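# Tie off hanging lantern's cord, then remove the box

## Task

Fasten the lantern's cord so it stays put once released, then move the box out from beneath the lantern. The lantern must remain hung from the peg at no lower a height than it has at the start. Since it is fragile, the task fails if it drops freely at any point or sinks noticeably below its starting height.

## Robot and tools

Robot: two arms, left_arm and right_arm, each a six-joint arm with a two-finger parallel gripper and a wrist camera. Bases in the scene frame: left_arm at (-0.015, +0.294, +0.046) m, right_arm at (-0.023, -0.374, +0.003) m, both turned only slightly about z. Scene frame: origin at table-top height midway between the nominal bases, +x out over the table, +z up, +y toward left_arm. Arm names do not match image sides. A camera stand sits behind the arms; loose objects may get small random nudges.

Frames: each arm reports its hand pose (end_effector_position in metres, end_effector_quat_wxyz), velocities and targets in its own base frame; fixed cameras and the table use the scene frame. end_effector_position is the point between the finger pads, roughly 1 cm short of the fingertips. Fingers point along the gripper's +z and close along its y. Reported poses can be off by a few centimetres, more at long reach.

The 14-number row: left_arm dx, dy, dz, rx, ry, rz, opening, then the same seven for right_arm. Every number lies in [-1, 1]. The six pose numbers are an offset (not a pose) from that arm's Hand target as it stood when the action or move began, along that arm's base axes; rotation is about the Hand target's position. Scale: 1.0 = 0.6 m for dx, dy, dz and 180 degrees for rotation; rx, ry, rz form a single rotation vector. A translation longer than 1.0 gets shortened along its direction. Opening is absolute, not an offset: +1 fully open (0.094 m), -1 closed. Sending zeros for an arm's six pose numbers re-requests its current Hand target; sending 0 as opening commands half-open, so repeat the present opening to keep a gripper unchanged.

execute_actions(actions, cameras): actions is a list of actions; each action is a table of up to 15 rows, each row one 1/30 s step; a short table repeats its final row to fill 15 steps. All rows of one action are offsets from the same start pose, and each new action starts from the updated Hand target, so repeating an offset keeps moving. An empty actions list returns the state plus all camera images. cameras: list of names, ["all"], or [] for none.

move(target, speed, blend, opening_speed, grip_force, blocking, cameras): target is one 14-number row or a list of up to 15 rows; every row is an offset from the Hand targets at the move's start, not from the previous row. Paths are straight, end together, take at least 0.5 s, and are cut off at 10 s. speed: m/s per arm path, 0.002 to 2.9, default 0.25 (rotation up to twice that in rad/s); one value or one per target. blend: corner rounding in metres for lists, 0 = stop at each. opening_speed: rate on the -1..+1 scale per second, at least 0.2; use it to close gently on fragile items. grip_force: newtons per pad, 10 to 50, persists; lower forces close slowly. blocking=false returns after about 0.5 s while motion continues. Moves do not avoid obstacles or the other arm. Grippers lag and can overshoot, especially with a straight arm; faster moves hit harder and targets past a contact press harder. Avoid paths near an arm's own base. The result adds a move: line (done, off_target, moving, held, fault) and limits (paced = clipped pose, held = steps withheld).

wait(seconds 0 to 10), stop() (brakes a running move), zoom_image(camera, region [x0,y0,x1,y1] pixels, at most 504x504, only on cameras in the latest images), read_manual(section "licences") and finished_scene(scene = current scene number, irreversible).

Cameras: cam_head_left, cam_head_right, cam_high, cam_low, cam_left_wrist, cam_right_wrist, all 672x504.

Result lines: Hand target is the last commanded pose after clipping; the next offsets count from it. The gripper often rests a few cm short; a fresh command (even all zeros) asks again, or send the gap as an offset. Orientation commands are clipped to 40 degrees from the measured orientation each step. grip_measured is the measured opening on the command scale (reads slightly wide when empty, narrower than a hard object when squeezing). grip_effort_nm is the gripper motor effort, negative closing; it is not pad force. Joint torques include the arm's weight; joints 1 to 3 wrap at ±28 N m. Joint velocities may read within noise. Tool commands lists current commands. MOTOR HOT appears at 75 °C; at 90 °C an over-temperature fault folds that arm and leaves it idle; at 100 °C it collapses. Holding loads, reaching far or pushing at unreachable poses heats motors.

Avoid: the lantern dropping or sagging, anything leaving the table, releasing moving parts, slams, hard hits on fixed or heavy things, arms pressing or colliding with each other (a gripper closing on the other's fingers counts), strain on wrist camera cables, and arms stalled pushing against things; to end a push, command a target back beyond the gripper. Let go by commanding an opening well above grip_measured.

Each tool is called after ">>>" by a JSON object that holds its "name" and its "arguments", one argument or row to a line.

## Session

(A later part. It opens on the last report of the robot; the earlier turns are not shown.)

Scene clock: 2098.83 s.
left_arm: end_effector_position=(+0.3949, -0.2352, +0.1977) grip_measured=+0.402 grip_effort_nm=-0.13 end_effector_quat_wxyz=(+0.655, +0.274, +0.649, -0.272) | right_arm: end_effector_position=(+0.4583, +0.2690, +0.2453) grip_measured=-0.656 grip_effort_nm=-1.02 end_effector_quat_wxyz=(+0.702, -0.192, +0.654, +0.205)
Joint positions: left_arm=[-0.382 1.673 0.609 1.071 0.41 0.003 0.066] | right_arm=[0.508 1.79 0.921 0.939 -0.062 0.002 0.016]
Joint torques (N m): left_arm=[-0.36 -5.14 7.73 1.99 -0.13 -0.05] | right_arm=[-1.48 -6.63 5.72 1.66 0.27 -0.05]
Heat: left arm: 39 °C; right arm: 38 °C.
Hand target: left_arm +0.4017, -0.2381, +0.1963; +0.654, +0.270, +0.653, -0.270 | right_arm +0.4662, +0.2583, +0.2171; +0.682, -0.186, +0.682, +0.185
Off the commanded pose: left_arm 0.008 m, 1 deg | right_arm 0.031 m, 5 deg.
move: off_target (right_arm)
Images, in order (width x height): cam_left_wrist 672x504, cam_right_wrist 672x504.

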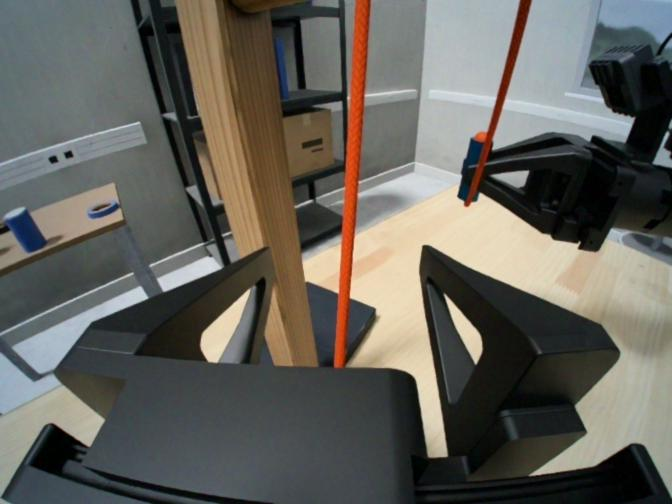

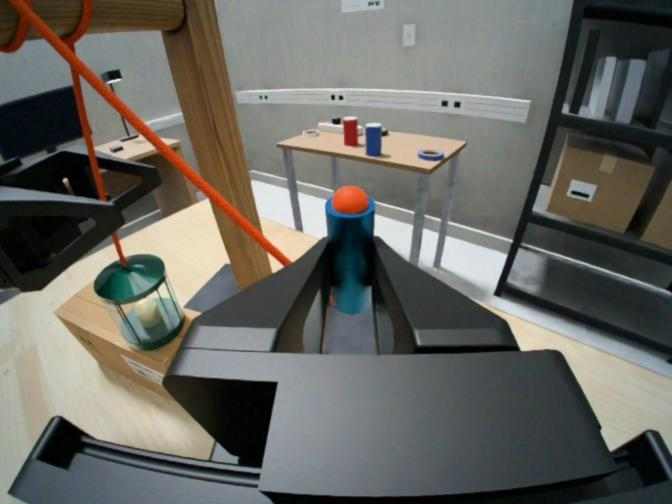

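>>> {"name": "move", "arguments": {
  "target": [0, 0, 0, 0, 0, 0, -1.0, 0, 0, 0, 0, 0, 0, -0.75],
  "speed": 0.05,
  "grip_force": [35, 50],
  "opening_speed": 0.5,
  "cameras": ["cam_left_wrist", "cam_right_wrist", "cam_head_left"]
}}

Scene clock: 2115.93 s.
left_arm: end_effector_position=(+0.3950, -0.2351, +0.1977) grip_measured=-0.968 grip_effort_nm=-0.70 end_effector_quat_wxyz=(+0.655, +0.274, +0.650, -0.272) | right_arm: end_effector_position=(+0.4583, +0.2690, +0.2453) grip_measured=-0.656 grip_effort_nm=-1.02 end_effector_quat_wxyz=(+0.702, -0.192, +0.654, +0.205)
Joint positions: left_arm=[-0.382 1.673 0.609 1.071 0.409 0.003 0.001] | right_arm=[0.508 1.79 0.921 0.939 -0.062 0.002 0.016]
Joint torques (N m): left_arm=[-0.4 -5.18 7.72 2 -0.14 -0.07] | right_arm=[-1.54 -6.64 5.7 1.67 0.26 -0.04]
Heat: left arm: 40 °C; right arm: 38 °C.
Hand target: left_arm +0.4017, -0.2381, +0.1963; +0.654, +0.270, +0.653, -0.270 | right_arm +0.4662, +0.2583, +0.2171; +0.682, -0.186, +0.682, +0.185
Off the commanded pose: left_arm 0.008 m, 1 deg | right_arm 0.031 m, 5 deg.
grip_force (N): 35, 50
move: off_target (right_arm)
Images, in order (width x height): cam_head_left 672x504, cam_left_wrist 672x504, cam_right_wrist 672x504.

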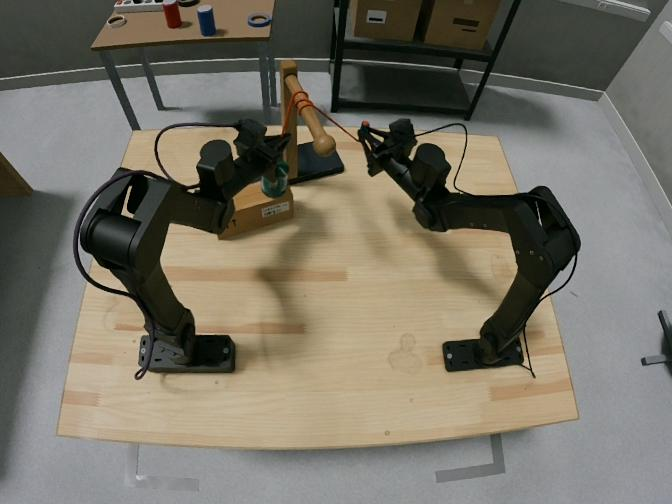

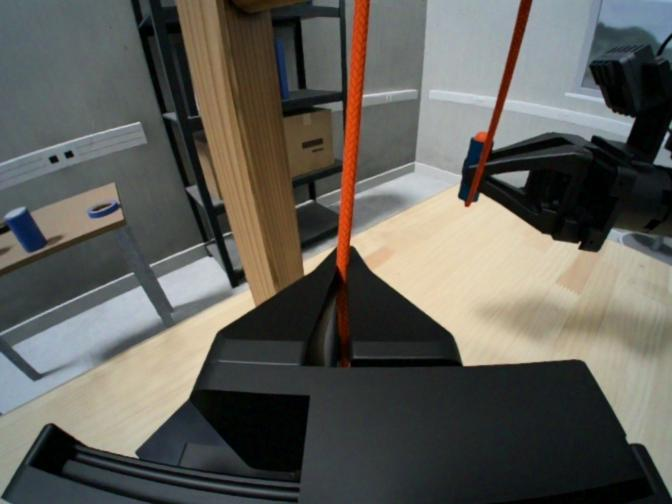

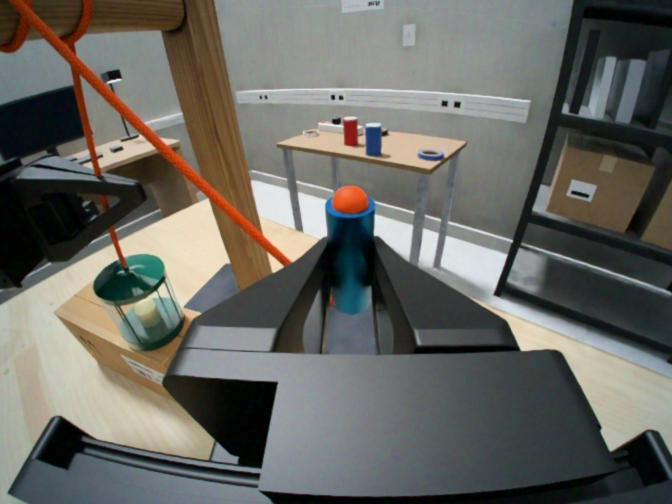

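>>> {"name": "zoom_image", "arguments": {
  "camera": "cam_left_wrist",
  "region": [260, 200, 440, 380]
}}

>>> {"name": "zoom_image", "arguments": {
  "camera": "cam_right_wrist",
  "region": [0, 80, 200, 280]
}}

Scaled by 2.800 from the camera's 672x504 image, which has a finer 960x720 frame.

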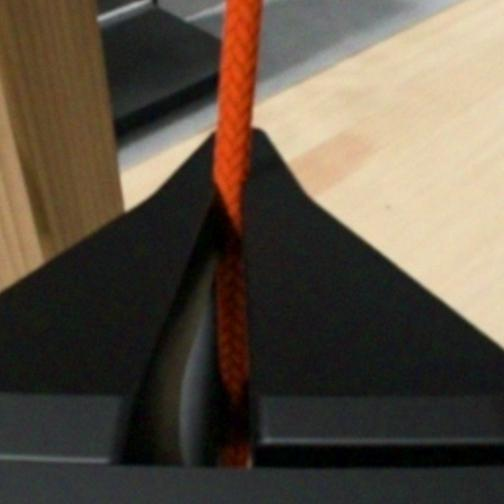

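Scaled by 2.520 from the camera's 672x504 image, which has a finer 960x720 frame.

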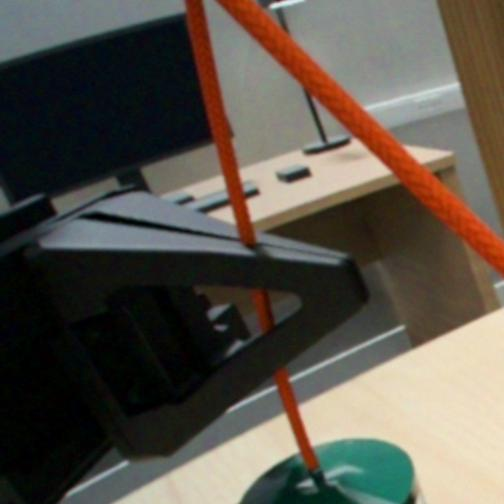

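>>> {"name": "move", "arguments": {
  "target": [-0.0233, 0.0333, 0.0167, 0, 0, 0, -1.0, 0, 0, 0, 0, 0, 0, -0.75],
  "speed": 0.04,
  "cameras": ["cam_left_wrist", "cam_right_wrist"]
}}

Scene clock: 2178.17 s.
left_arm: end_effector_position=(+0.3913, -0.2236, +0.2003) grip_measured=-0.970 grip_effort_nm=-0.75 end_effector_quat_wxyz=(+0.651, +0.274, +0.653, -0.272) | right_arm: end_effector_position=(+0.4583, +0.2690, +0.2453) grip_measured=-0.656 grip_effort_nm=-1.02 end_effector_quat_wxyz=(+0.702, -0.192, +0.654, +0.205)
Joint positions: left_arm=[-0.348 1.628 0.588 1.035 0.445 0.003 0.001] | right_arm=[0.508 1.79 0.921 0.939 -0.062 0.002 0.016]
Joint torques (N m): left_arm=[0.9 -9.44 4.64 1.91 0.01 -0.05] | right_arm=[-1.44 -6.67 5.74 1.67 0.28 -0.05]
Heat: left arm: 42 °C; right arm: 38 °C.
Hand target: left_arm +0.3878, -0.2180, +0.2063; +0.654, +0.270, +0.653, -0.270 | right_arm +0.4662, +0.2583, +0.2171; +0.682, -0.186, +0.682, +0.185
Off the commanded pose: left_arm 0.009 m, 1 deg | right_arm 0.031 m, 5 deg.
grip_force (N): 35, 50
move: off_target (right_arm)
Images, in order (width x height): cam_left_wrist 672x504, cam_right_wrist 672x504.

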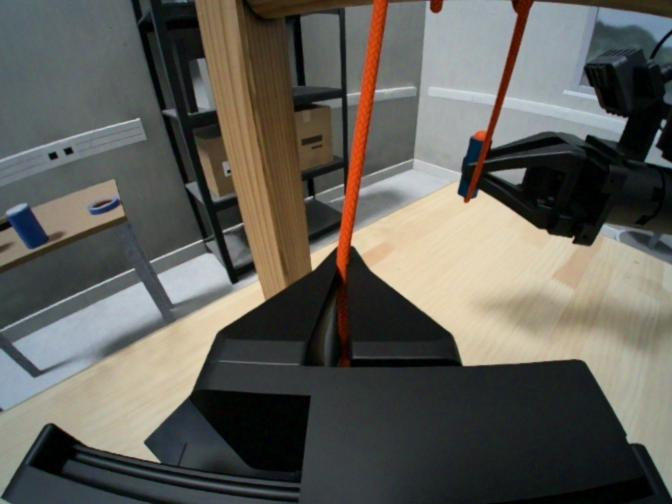

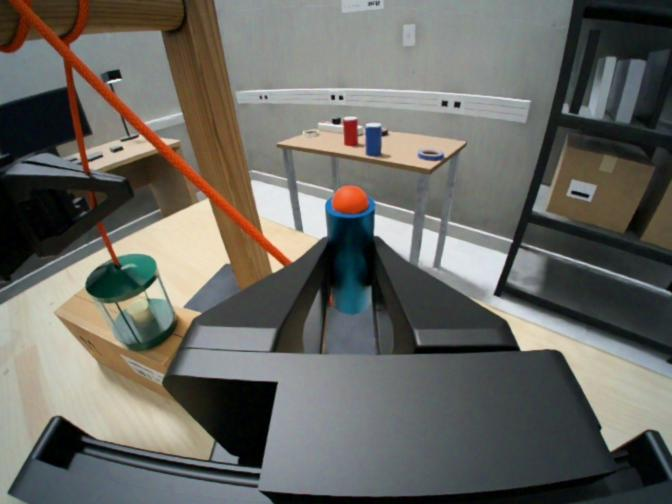

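>>> {"name": "move", "arguments": {
  "target": [0, 0, 0.025, 0, 0, 0, -1.0, 0, 0, 0, 0, 0, 0, -0.75],
  "speed": 0.03,
  "cameras": ["cam_left_wrist", "cam_right_wrist"]
}}

>>> {"name": "zoom_image", "arguments": {
  "camera": "cam_right_wrist",
  "region": [0, 0, 300, 400]
}}

Scene clock: 2186.87 s.
left_arm: end_effector_position=(+0.3867, -0.2222, +0.2007) grip_measured=-0.970 grip_effort_nm=-0.75 end_effector_quat_wxyz=(+0.637, +0.274, +0.667, -0.273) | right_arm: end_effector_position=(+0.4583, +0.2690, +0.2453) grip_measured=-0.656 grip_effort_nm=-1.02 end_effector_quat_wxyz=(+0.702, -0.192, +0.654, +0.205)
Joint positions: left_arm=[-0.348 1.577 0.588 0.944 0.446 0.003 0.001] | right_arm=[0.508 1.79 0.921 0.939 -0.062 0.002 0.016]
Joint torques (N m): left_arm=[0.94 -9.31 6.94 2.03 0 -0.06] | right_arm=[-1.46 -6.68 5.74 1.67 0.29 -0.04]
Heat: left arm: 41 °C; right arm: 38 °C.
Hand target: left_arm +0.3878, -0.2180, +0.2213; +0.654, +0.270, +0.653, -0.270 | right_arm +0.4662, +0.2583, +0.2171; +0.682, -0.186, +0.682, +0.185
Off the commanded pose: left_arm 0.021 m, 3 deg | right_arm 0.031 m, 5 deg.
grip_force (N): 35, 50
move: off_target (left_arm, right_arm)
Images, in order (width x height): cam_left_wrist 672x504, cam_right_wrist 672x504.

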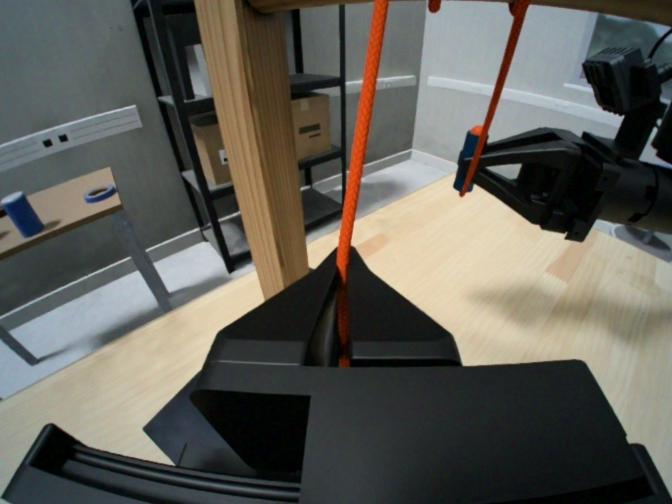

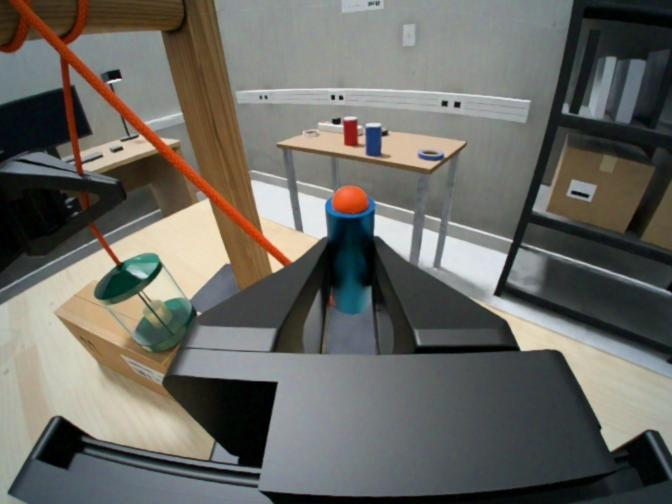

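Scaled by 1.260 from the camera's 672x504 image, which has a finer 960x720 frame.

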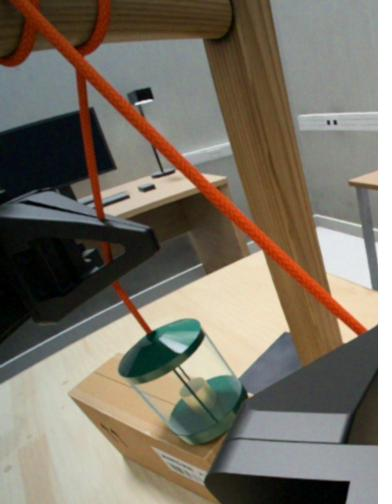

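>>> {"name": "execute_actions", "arguments": {
  "actions": [],
  "cameras": ["cam_head_left", "cam_head_right", "cam_low", "cam_high"]
}}

>>> {"name": "zoom_image", "arguments": {
  "camera": "cam_low",
  "region": [310, 160, 450, 300]
}}

>>> {"name": "zoom_image", "arguments": {
  "camera": "cam_high",
  "region": [230, 60, 430, 260]
}}

>>> {"name": "zoom_image", "arguments": {
  "camera": "cam_head_right",
  "region": [190, 90, 370, 270]
}}

Scene clock: 2224.47 s.
left_arm: end_effector_position=(+0.3867, -0.2222, +0.2007) grip_measured=-0.970 grip_effort_nm=-0.75 end_effector_quat_wxyz=(+0.637, +0.274, +0.667, -0.273) | right_arm: end_effector_position=(+0.4583, +0.2690, +0.2453) grip_measured=-0.656 grip_effort_nm=-1.02 end_effector_quat_wxyz=(+0.702, -0.192, +0.654, +0.205)
Joint positions: left_arm=[-0.348 1.577 0.588 0.944 0.446 0.003 0.001] | right_arm=[0.508 1.79 0.921 0.939 -0.062 0.002 0.016]
Joint velocities: within noise
Joint torques (N m): left_arm=[0.9 -9.32 7.04 2.01 0 -0.06] | right_arm=[-1.5 -6.69 5.7 1.68 0.27 -0.06]
Heat: left arm: 42 °C; right arm: 38 °C.
Hand target: left_arm +0.3878, -0.2180, +0.2213; +0.654, +0.270, +0.653, -0.270 | right_arm +0.4662, +0.2583, +0.2171; +0.682, -0.186, +0.682, +0.185
Tool commands: left_gripper/opening=-1.0 right_gripper/opening=-0.75
Off the commanded pose: left_arm 0.021 m, 3 deg | right_arm 0.031 m, 5 deg.
grip_force (N): 35, 50
Images, in order (width x height): cam_head_left 672x504, cam_head_right 672x504, cam_high 672x504, cam_low 672x504.

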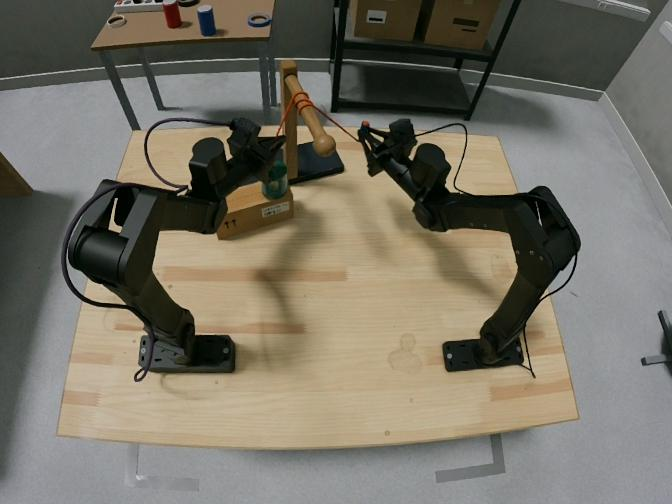

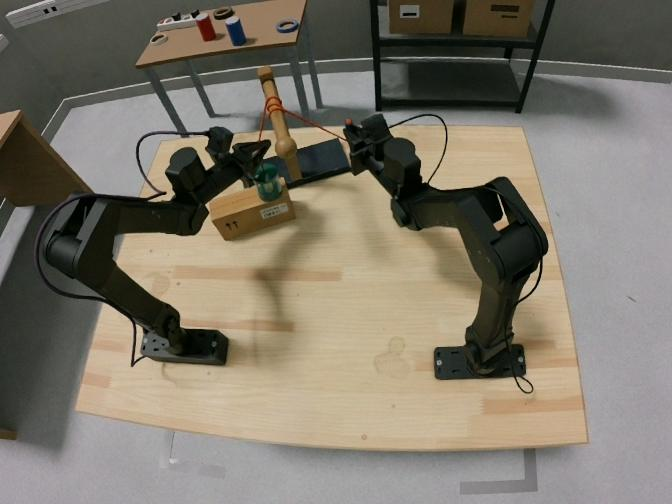

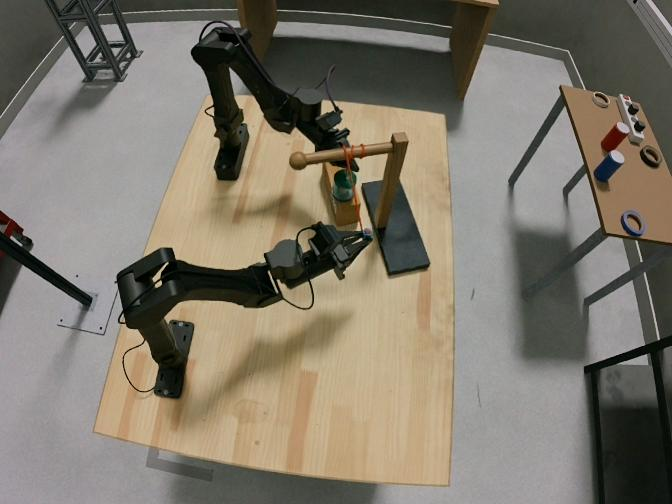

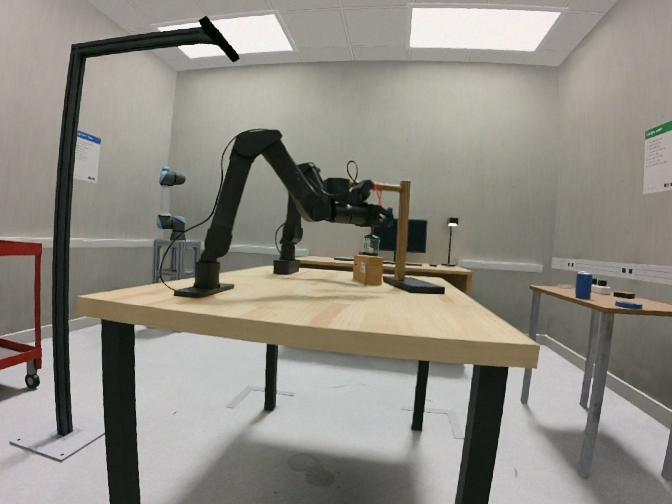

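Scaled by 3.600 from the camera's 672x504 image, which has a finer 960x720 frame.

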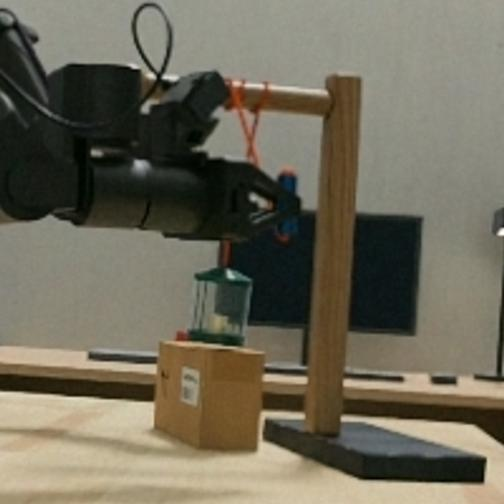

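Scaled by 2.520 from the camera's 672x504 image, which has a finer 960x720 frame.

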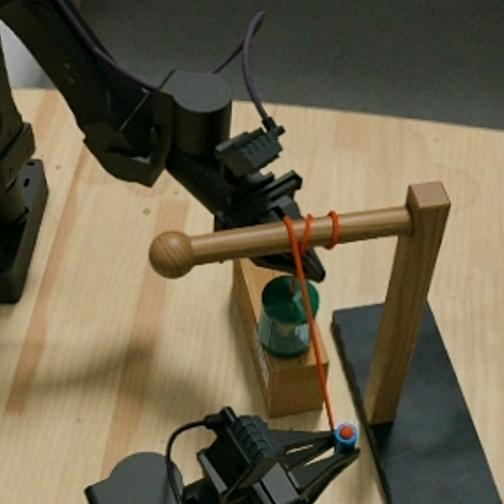

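Scaled by 2.800 from the camera's 672x504 image, which has a finer 960x720 frame.

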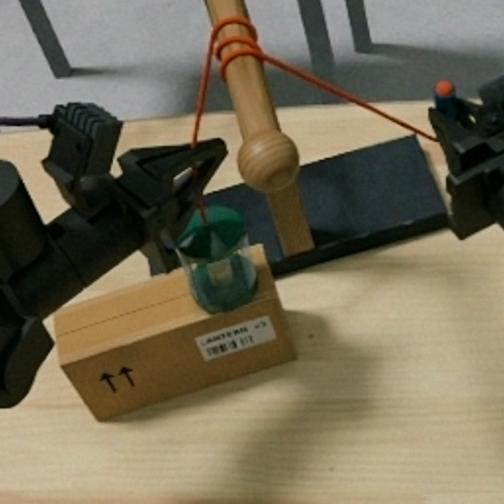

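>>> {"name": "move", "arguments": {
  "target": [0.0117, -0.015, 0.0167, 0, 0, 0, -1.0, 0, 0, 0, 0, 0, 0, -0.75],
  "speed": 0.03,
  "cameras": ["cam_right_wrist", "cam_head_right", "cam_low"]
}}

>>> {"name": "zoom_image", "arguments": {
  "camera": "cam_low",
  "region": [310, 160, 450, 300]
}}

>>> {"name": "zoom_image", "arguments": {
  "camera": "cam_head_right",
  "region": [190, 90, 370, 270]
}}

Scene clock: 2250.87 s.
left_arm: end_effector_position=(+0.3904, -0.2260, +0.1988) grip_measured=-0.970 grip_effort_nm=-0.75 end_effector_quat_wxyz=(+0.624, +0.273, +0.679, -0.274) | right_arm: end_effector_position=(+0.4583, +0.2690, +0.2453) grip_measured=-0.656 grip_effort_nm=-1.02 end_effector_quat_wxyz=(+0.702, -0.192, +0.654, +0.205)
Joint positions: left_arm=[-0.356 1.577 0.62 0.88 0.438 0.002 0.001] | right_arm=[0.508 1.79 0.921 0.939 -0.062 0.002 0.016]
Joint torques (N m): left_arm=[-0.36 -9.32 8.85 2.2 -0.1 -0.06] | right_arm=[-1.43 -6.61 5.68 1.66 0.29 -0.03]
Heat: left arm: 43 °C; right arm: 38 °C.
Hand target: left_arm +0.3947, -0.2271, +0.2312; +0.653, +0.270, +0.653, -0.270 | right_arm +0.4662, +0.2583, +0.2171; +0.682, -0.186, +0.682, +0.185
Off the commanded pose: left_arm 0.033 m, 4 deg | right_arm 0.031 m, 5 deg.
grip_force (N): 35, 50
move: off_target (left_arm, right_arm)
Images, in order (width x height): cam_head_right 672x504, cam_low 672x504, cam_right_wrist 672x504.

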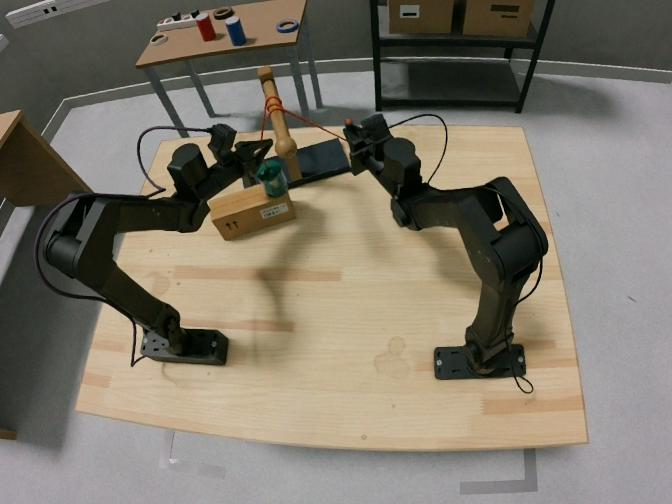

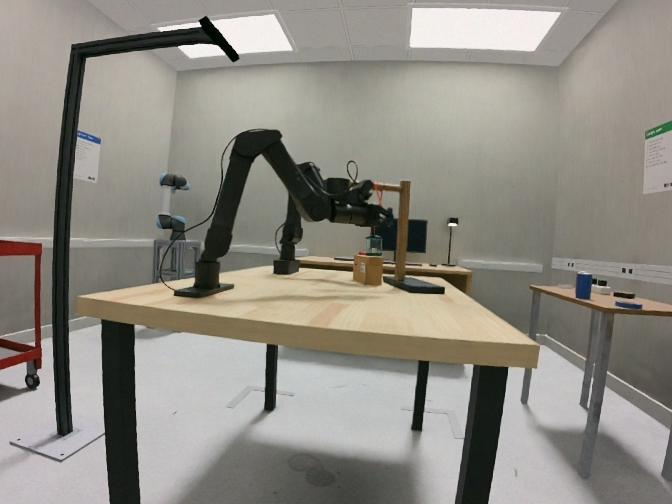

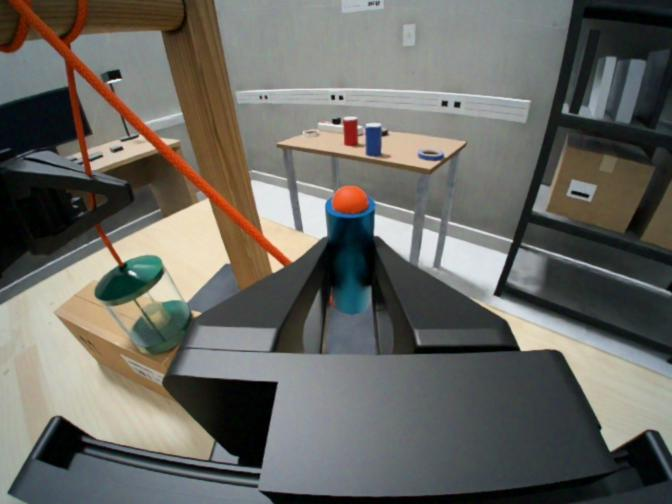

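Scaled by 3.600 from the camera's 672x504 image, which has a finer 960x720 frame.

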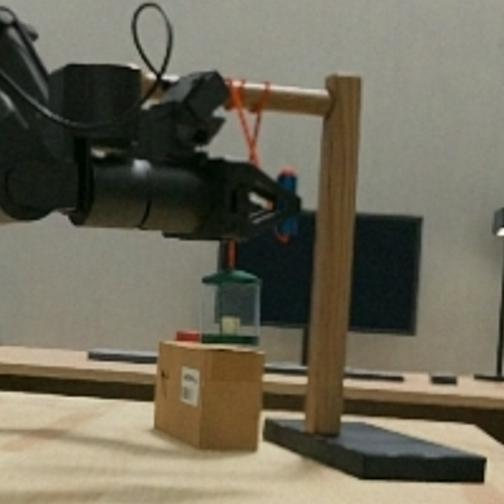

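Scaled by 2.800 from the camera's 672x504 image, which has a finer 960x720 frame.

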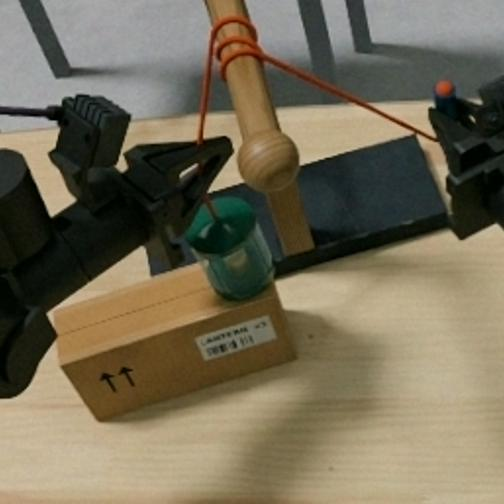

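>>> {"name": "zoom_image", "arguments": {
  "camera": "cam_right_wrist",
  "region": [20, 180, 220, 380]
}}

>>> {"name": "zoom_image", "arguments": {
  "camera": "cam_head_right",
  "region": [230, 130, 320, 220]
}}

>>> {"name": "zoom_image", "arguments": {
  "camera": "cam_low",
  "region": [340, 215, 400, 290]
}}

Scaled by 2.520 from the camera's 672x504 image, which has a finer 960x720 frame.

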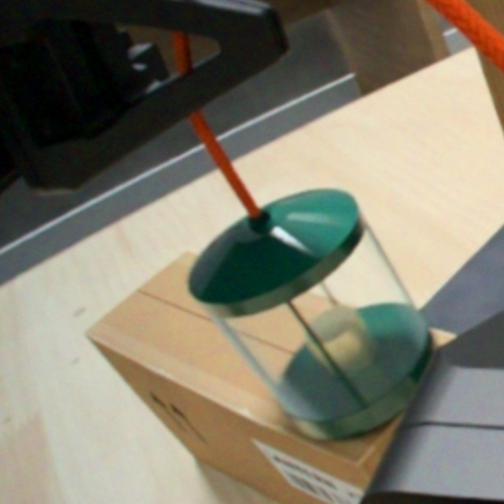

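Scaled by 5.600 from the camera's 672x504 image, which has a finer 960x720 frame.

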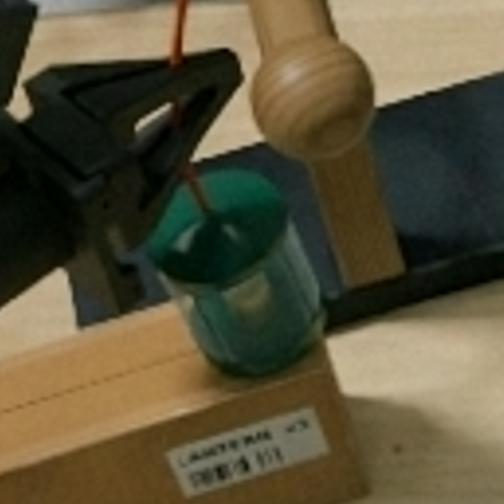

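Scaled by 6.720 from the camera's 672x504 image, which has a finer 960x720 frame.

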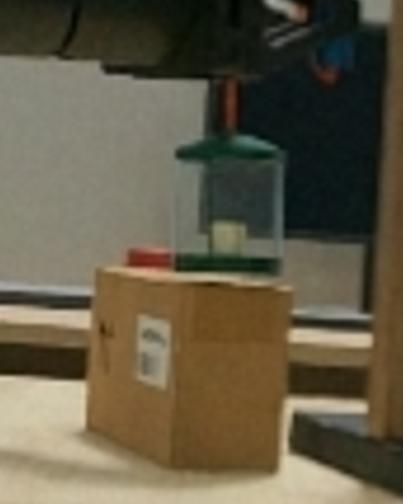

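>>> {"name": "move", "arguments": {
  "target": [0.0033, -0.0067, 0.02, 0, 0, 0, -1.0, 0, 0, 0, 0, 0, 0, -0.75],
  "speed": 0.03,
  "cameras": ["cam_right_wrist", "cam_head_right", "cam_low"]
}}

>>> {"name": "zoom_image", "arguments": {
  "camera": "cam_low",
  "region": [340, 175, 420, 295]
}}

>>> {"name": "zoom_image", "arguments": {
  "camera": "cam_right_wrist",
  "region": [0, 0, 300, 380]
}}

Scene clock: 2280.87 s.
left_arm: end_effector_position=(+0.3931, -0.2292, +0.2015) grip_measured=-0.970 grip_effort_nm=-0.75 end_effector_quat_wxyz=(+0.616, +0.272, +0.688, -0.273) | right_arm: end_effector_position=(+0.4583, +0.2690, +0.2453) grip_measured=-0.656 grip_effort_nm=-1.02 end_effector_quat_wxyz=(+0.702, -0.192, +0.654, +0.205)
Joint positions: left_arm=[-0.366 1.564 0.652 0.81 0.425 0.002 0.001] | right_arm=[0.508 1.79 0.921 0.939 -0.062 0.002 0.016]
Joint torques (N m): left_arm=[-0.51 -10.11 9.43 2.33 -0.1 -0.06] | right_arm=[-1.42 -6.61 5.74 1.65 0.26 -0.07]
Heat: left arm: 44 °C; right arm: 38 °C.
Hand target: left_arm +0.3967, -0.2311, +0.2433; +0.654, +0.270, +0.653, -0.270 | right_arm +0.4662, +0.2583, +0.2171; +0.682, -0.186, +0.682, +0.185
Off the commanded pose: left_arm 0.042 m, 6 deg | right_arm 0.031 m, 5 deg.
grip_force (N): 35, 50
move: off_target (left_arm, right_arm)
Images, in order (width x height): cam_head_right 672x504, cam_low 672x504, cam_right_wrist 672x504.

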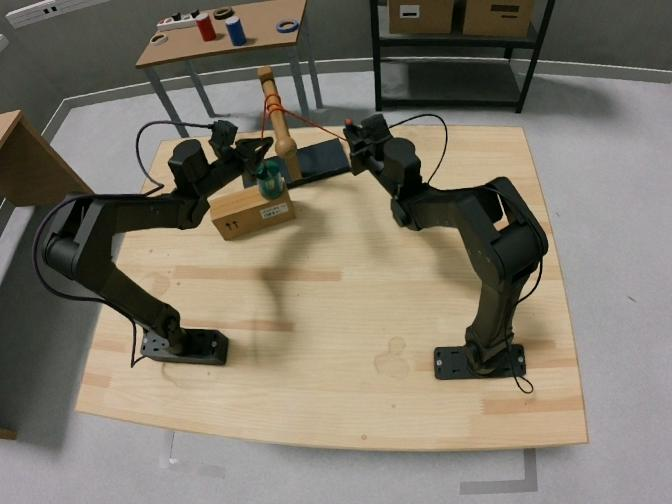

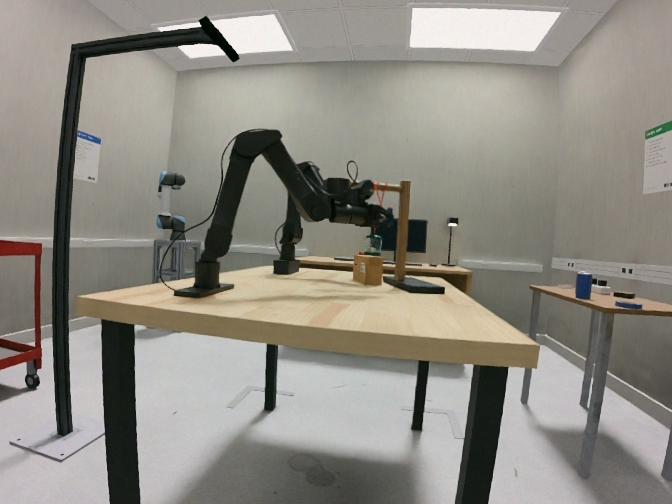

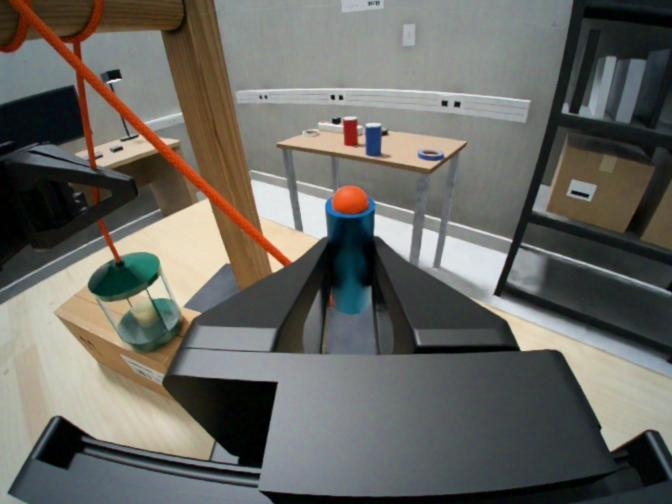

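Scaled by 4.200 from the camera's 672x504 image, which has a finer 960x720 frame.

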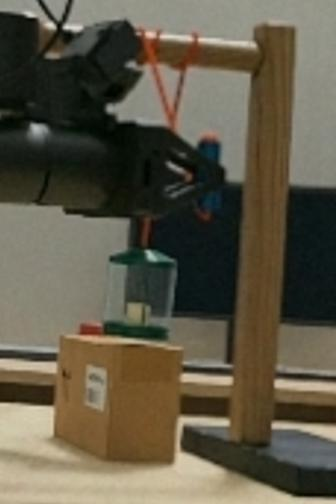

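Scaled by 1.326 from the camera's 672x504 image, which has a finer 960x720 frame.

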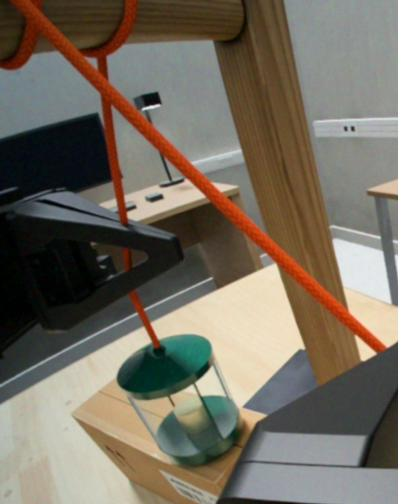

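>>> {"name": "move", "arguments": {
  "target": [0.0033, -0.005, 0.0333, 0, 0, 0, -1.0, 0, 0, 0, 0, 0, 0, -0.75],
  "speed": 0.03,
  "cameras": ["cam_right_wrist", "cam_low"]
}}

>>> {"name": "zoom_image", "arguments": {
  "camera": "cam_low",
  "region": [340, 175, 420, 295]
}}

>>> {"name": "zoom_image", "arguments": {
  "camera": "cam_right_wrist",
  "region": [0, 0, 300, 380]
}}

Scene clock: 2300.87 s.
left_arm: end_effector_position=(+0.3961, -0.2320, +0.2163) grip_measured=-0.970 grip_effort_nm=-0.75 end_effector_quat_wxyz=(+0.611, +0.271, +0.693, -0.272) | right_arm: end_effector_position=(+0.4618, +0.2641, +0.2357) grip_measured=-0.656 grip_effort_nm=-1.02 end_effector_quat_wxyz=(+0.695, -0.189, +0.665, +0.198)
Joint positions: left_arm=[-0.372 1.529 0.707 0.706 0.417 0.001 0.001] | right_arm=[0.499 1.799 0.916 0.928 -0.055 0.002 0.016]
Joint torques (N m): left_arm=[-0.51 -10.21 9.95 2.44 -0.08 -0.05] | right_arm=[-0.77 -7.21 6.41 1.78 0.21 -0.05]
Heat: left arm: 44 °C; right arm: 38 °C.
Hand target: left_arm +0.3988, -0.2340, +0.2632; +0.653, +0.270, +0.653, -0.270 | right_arm +0.4662, +0.2584, +0.2172; +0.682, -0.186, +0.682, +0.185
Off the commanded pose: left_arm 0.047 m, 7 deg | right_arm 0.020 m, 3 deg.
grip_force (N): 35, 50
move: off_target (left_arm, right_arm)
Images, in order (width x height): cam_low 672x504, cam_right_wrist 672x504.

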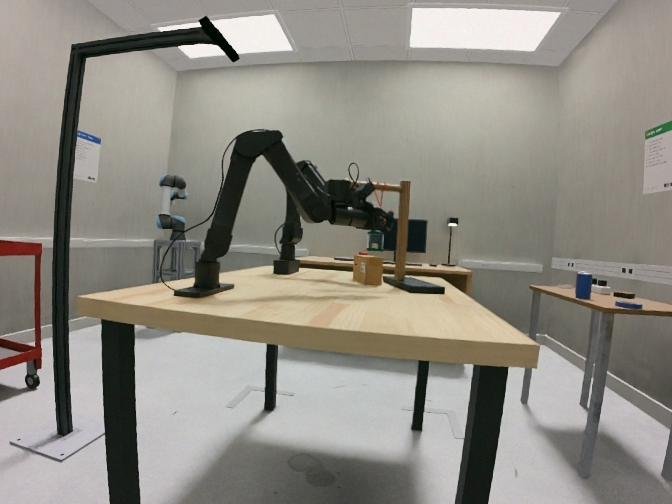

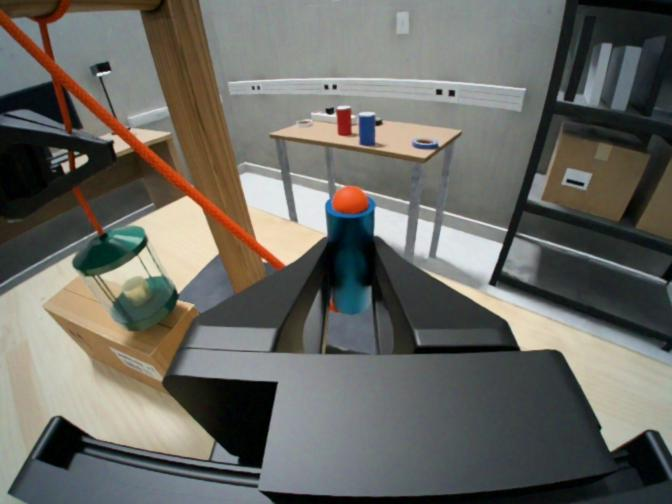

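Scaled by 4.200 from the camera's 672x504 image, which has a finer 960x720 frame.

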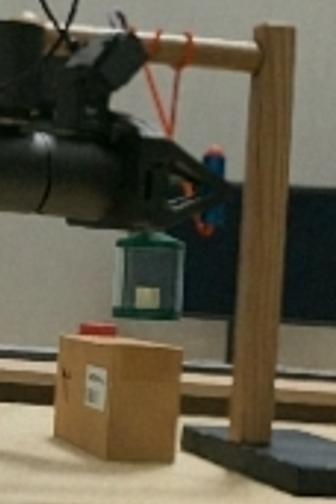

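Scaled by 1.326 from the camera's 672x504 image, which has a finer 960x720 frame.

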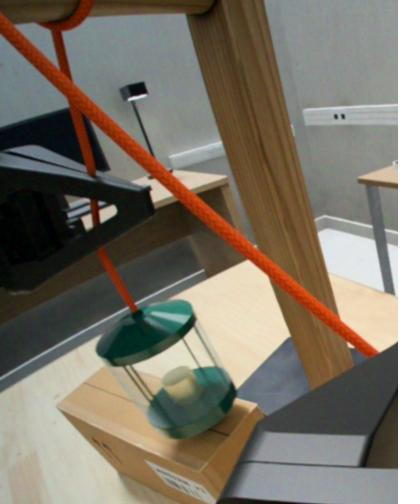

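>>> {"name": "execute_actions", "arguments": {
  "actions": [],
  "cameras": ["cam_left_wrist", "cam_high", "cam_head_right"]
}}

>>> {"name": "zoom_image", "arguments": {
  "camera": "cam_high",
  "region": [270, 100, 430, 260]
}}

>>> {"name": "zoom_image", "arguments": {
  "camera": "cam_head_right",
  "region": [210, 60, 350, 240]
}}

Scene clock: 2336.17 s.
left_arm: end_effector_position=(+0.3961, -0.2320, +0.2162) grip_measured=-0.970 grip_effort_nm=-0.75 end_effector_quat_wxyz=(+0.611, +0.271, +0.693, -0.272) | right_arm: end_effector_position=(+0.4618, +0.2641, +0.2357) grip_measured=-0.656 grip_effort_nm=-1.02 end_effector_quat_wxyz=(+0.695, -0.189, +0.665, +0.198)
Joint positions: left_arm=[-0.372 1.529 0.707 0.705 0.417 0.001 0.001] | right_arm=[0.499 1.799 0.916 0.928 -0.055 0.002 0.016]
Joint velocities: within noise
Joint torques (N m): left_arm=[-0.49 -10.25 9.89 2.43 -0.08 -0.06] | right_arm=[-0.77 -7.23 6.43 1.77 0.2 -0.04]
Heat: left arm: 46 °C; right arm: 36 °C.
Hand target: left_arm +0.3988, -0.2340, +0.2633; +0.654, +0.270, +0.653, -0.270 | right_arm +0.4662, +0.2584, +0.2172; +0.682, -0.186, +0.682, +0.185
Tool commands: left_gripper/opening=-1.0 right_gripper/opening=-0.75
Off the commanded pose: left_arm 0.047 m, 7 deg | right_arm 0.020 m, 3 deg.
grip_force (N): 35, 50
Images, in order (width x height): cam_head_right 672x504, cam_high 672x504, cam_left_wrist 672x504.

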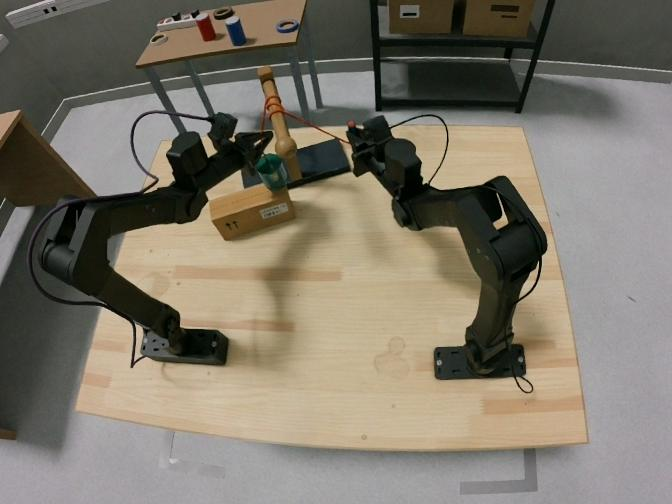

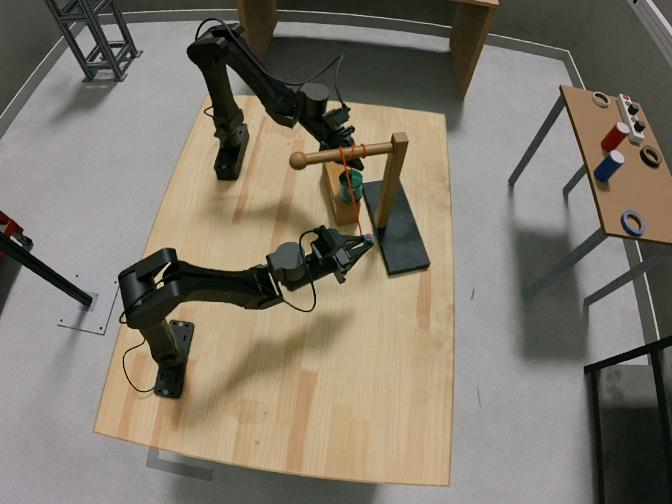

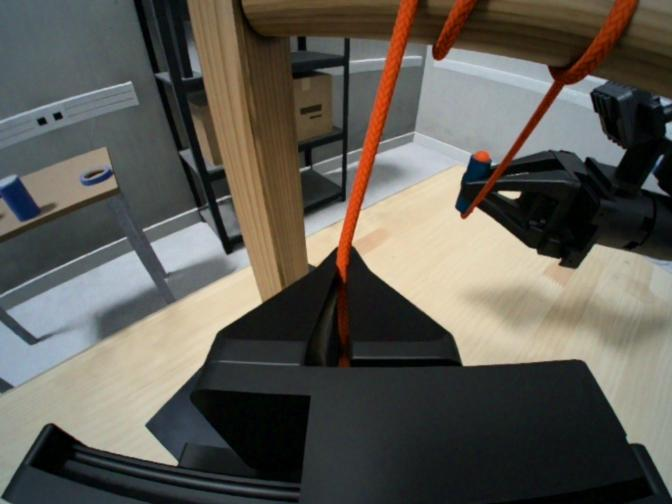

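Scaled by 3.150 from the camera's 672x504 image, which has a finer 960x720 frame.

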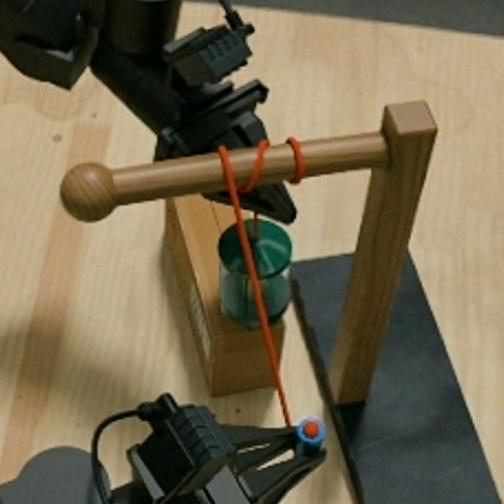

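Scaled by 2.800 from the camera's 672x504 image, which has a finer 960x720 frame.

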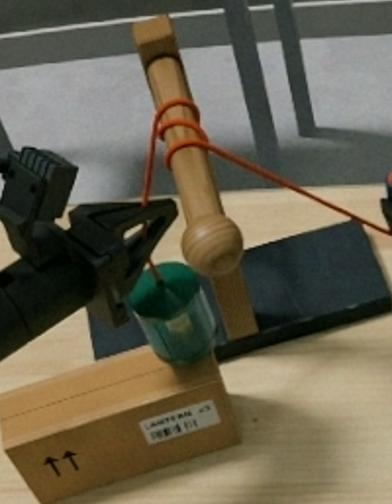

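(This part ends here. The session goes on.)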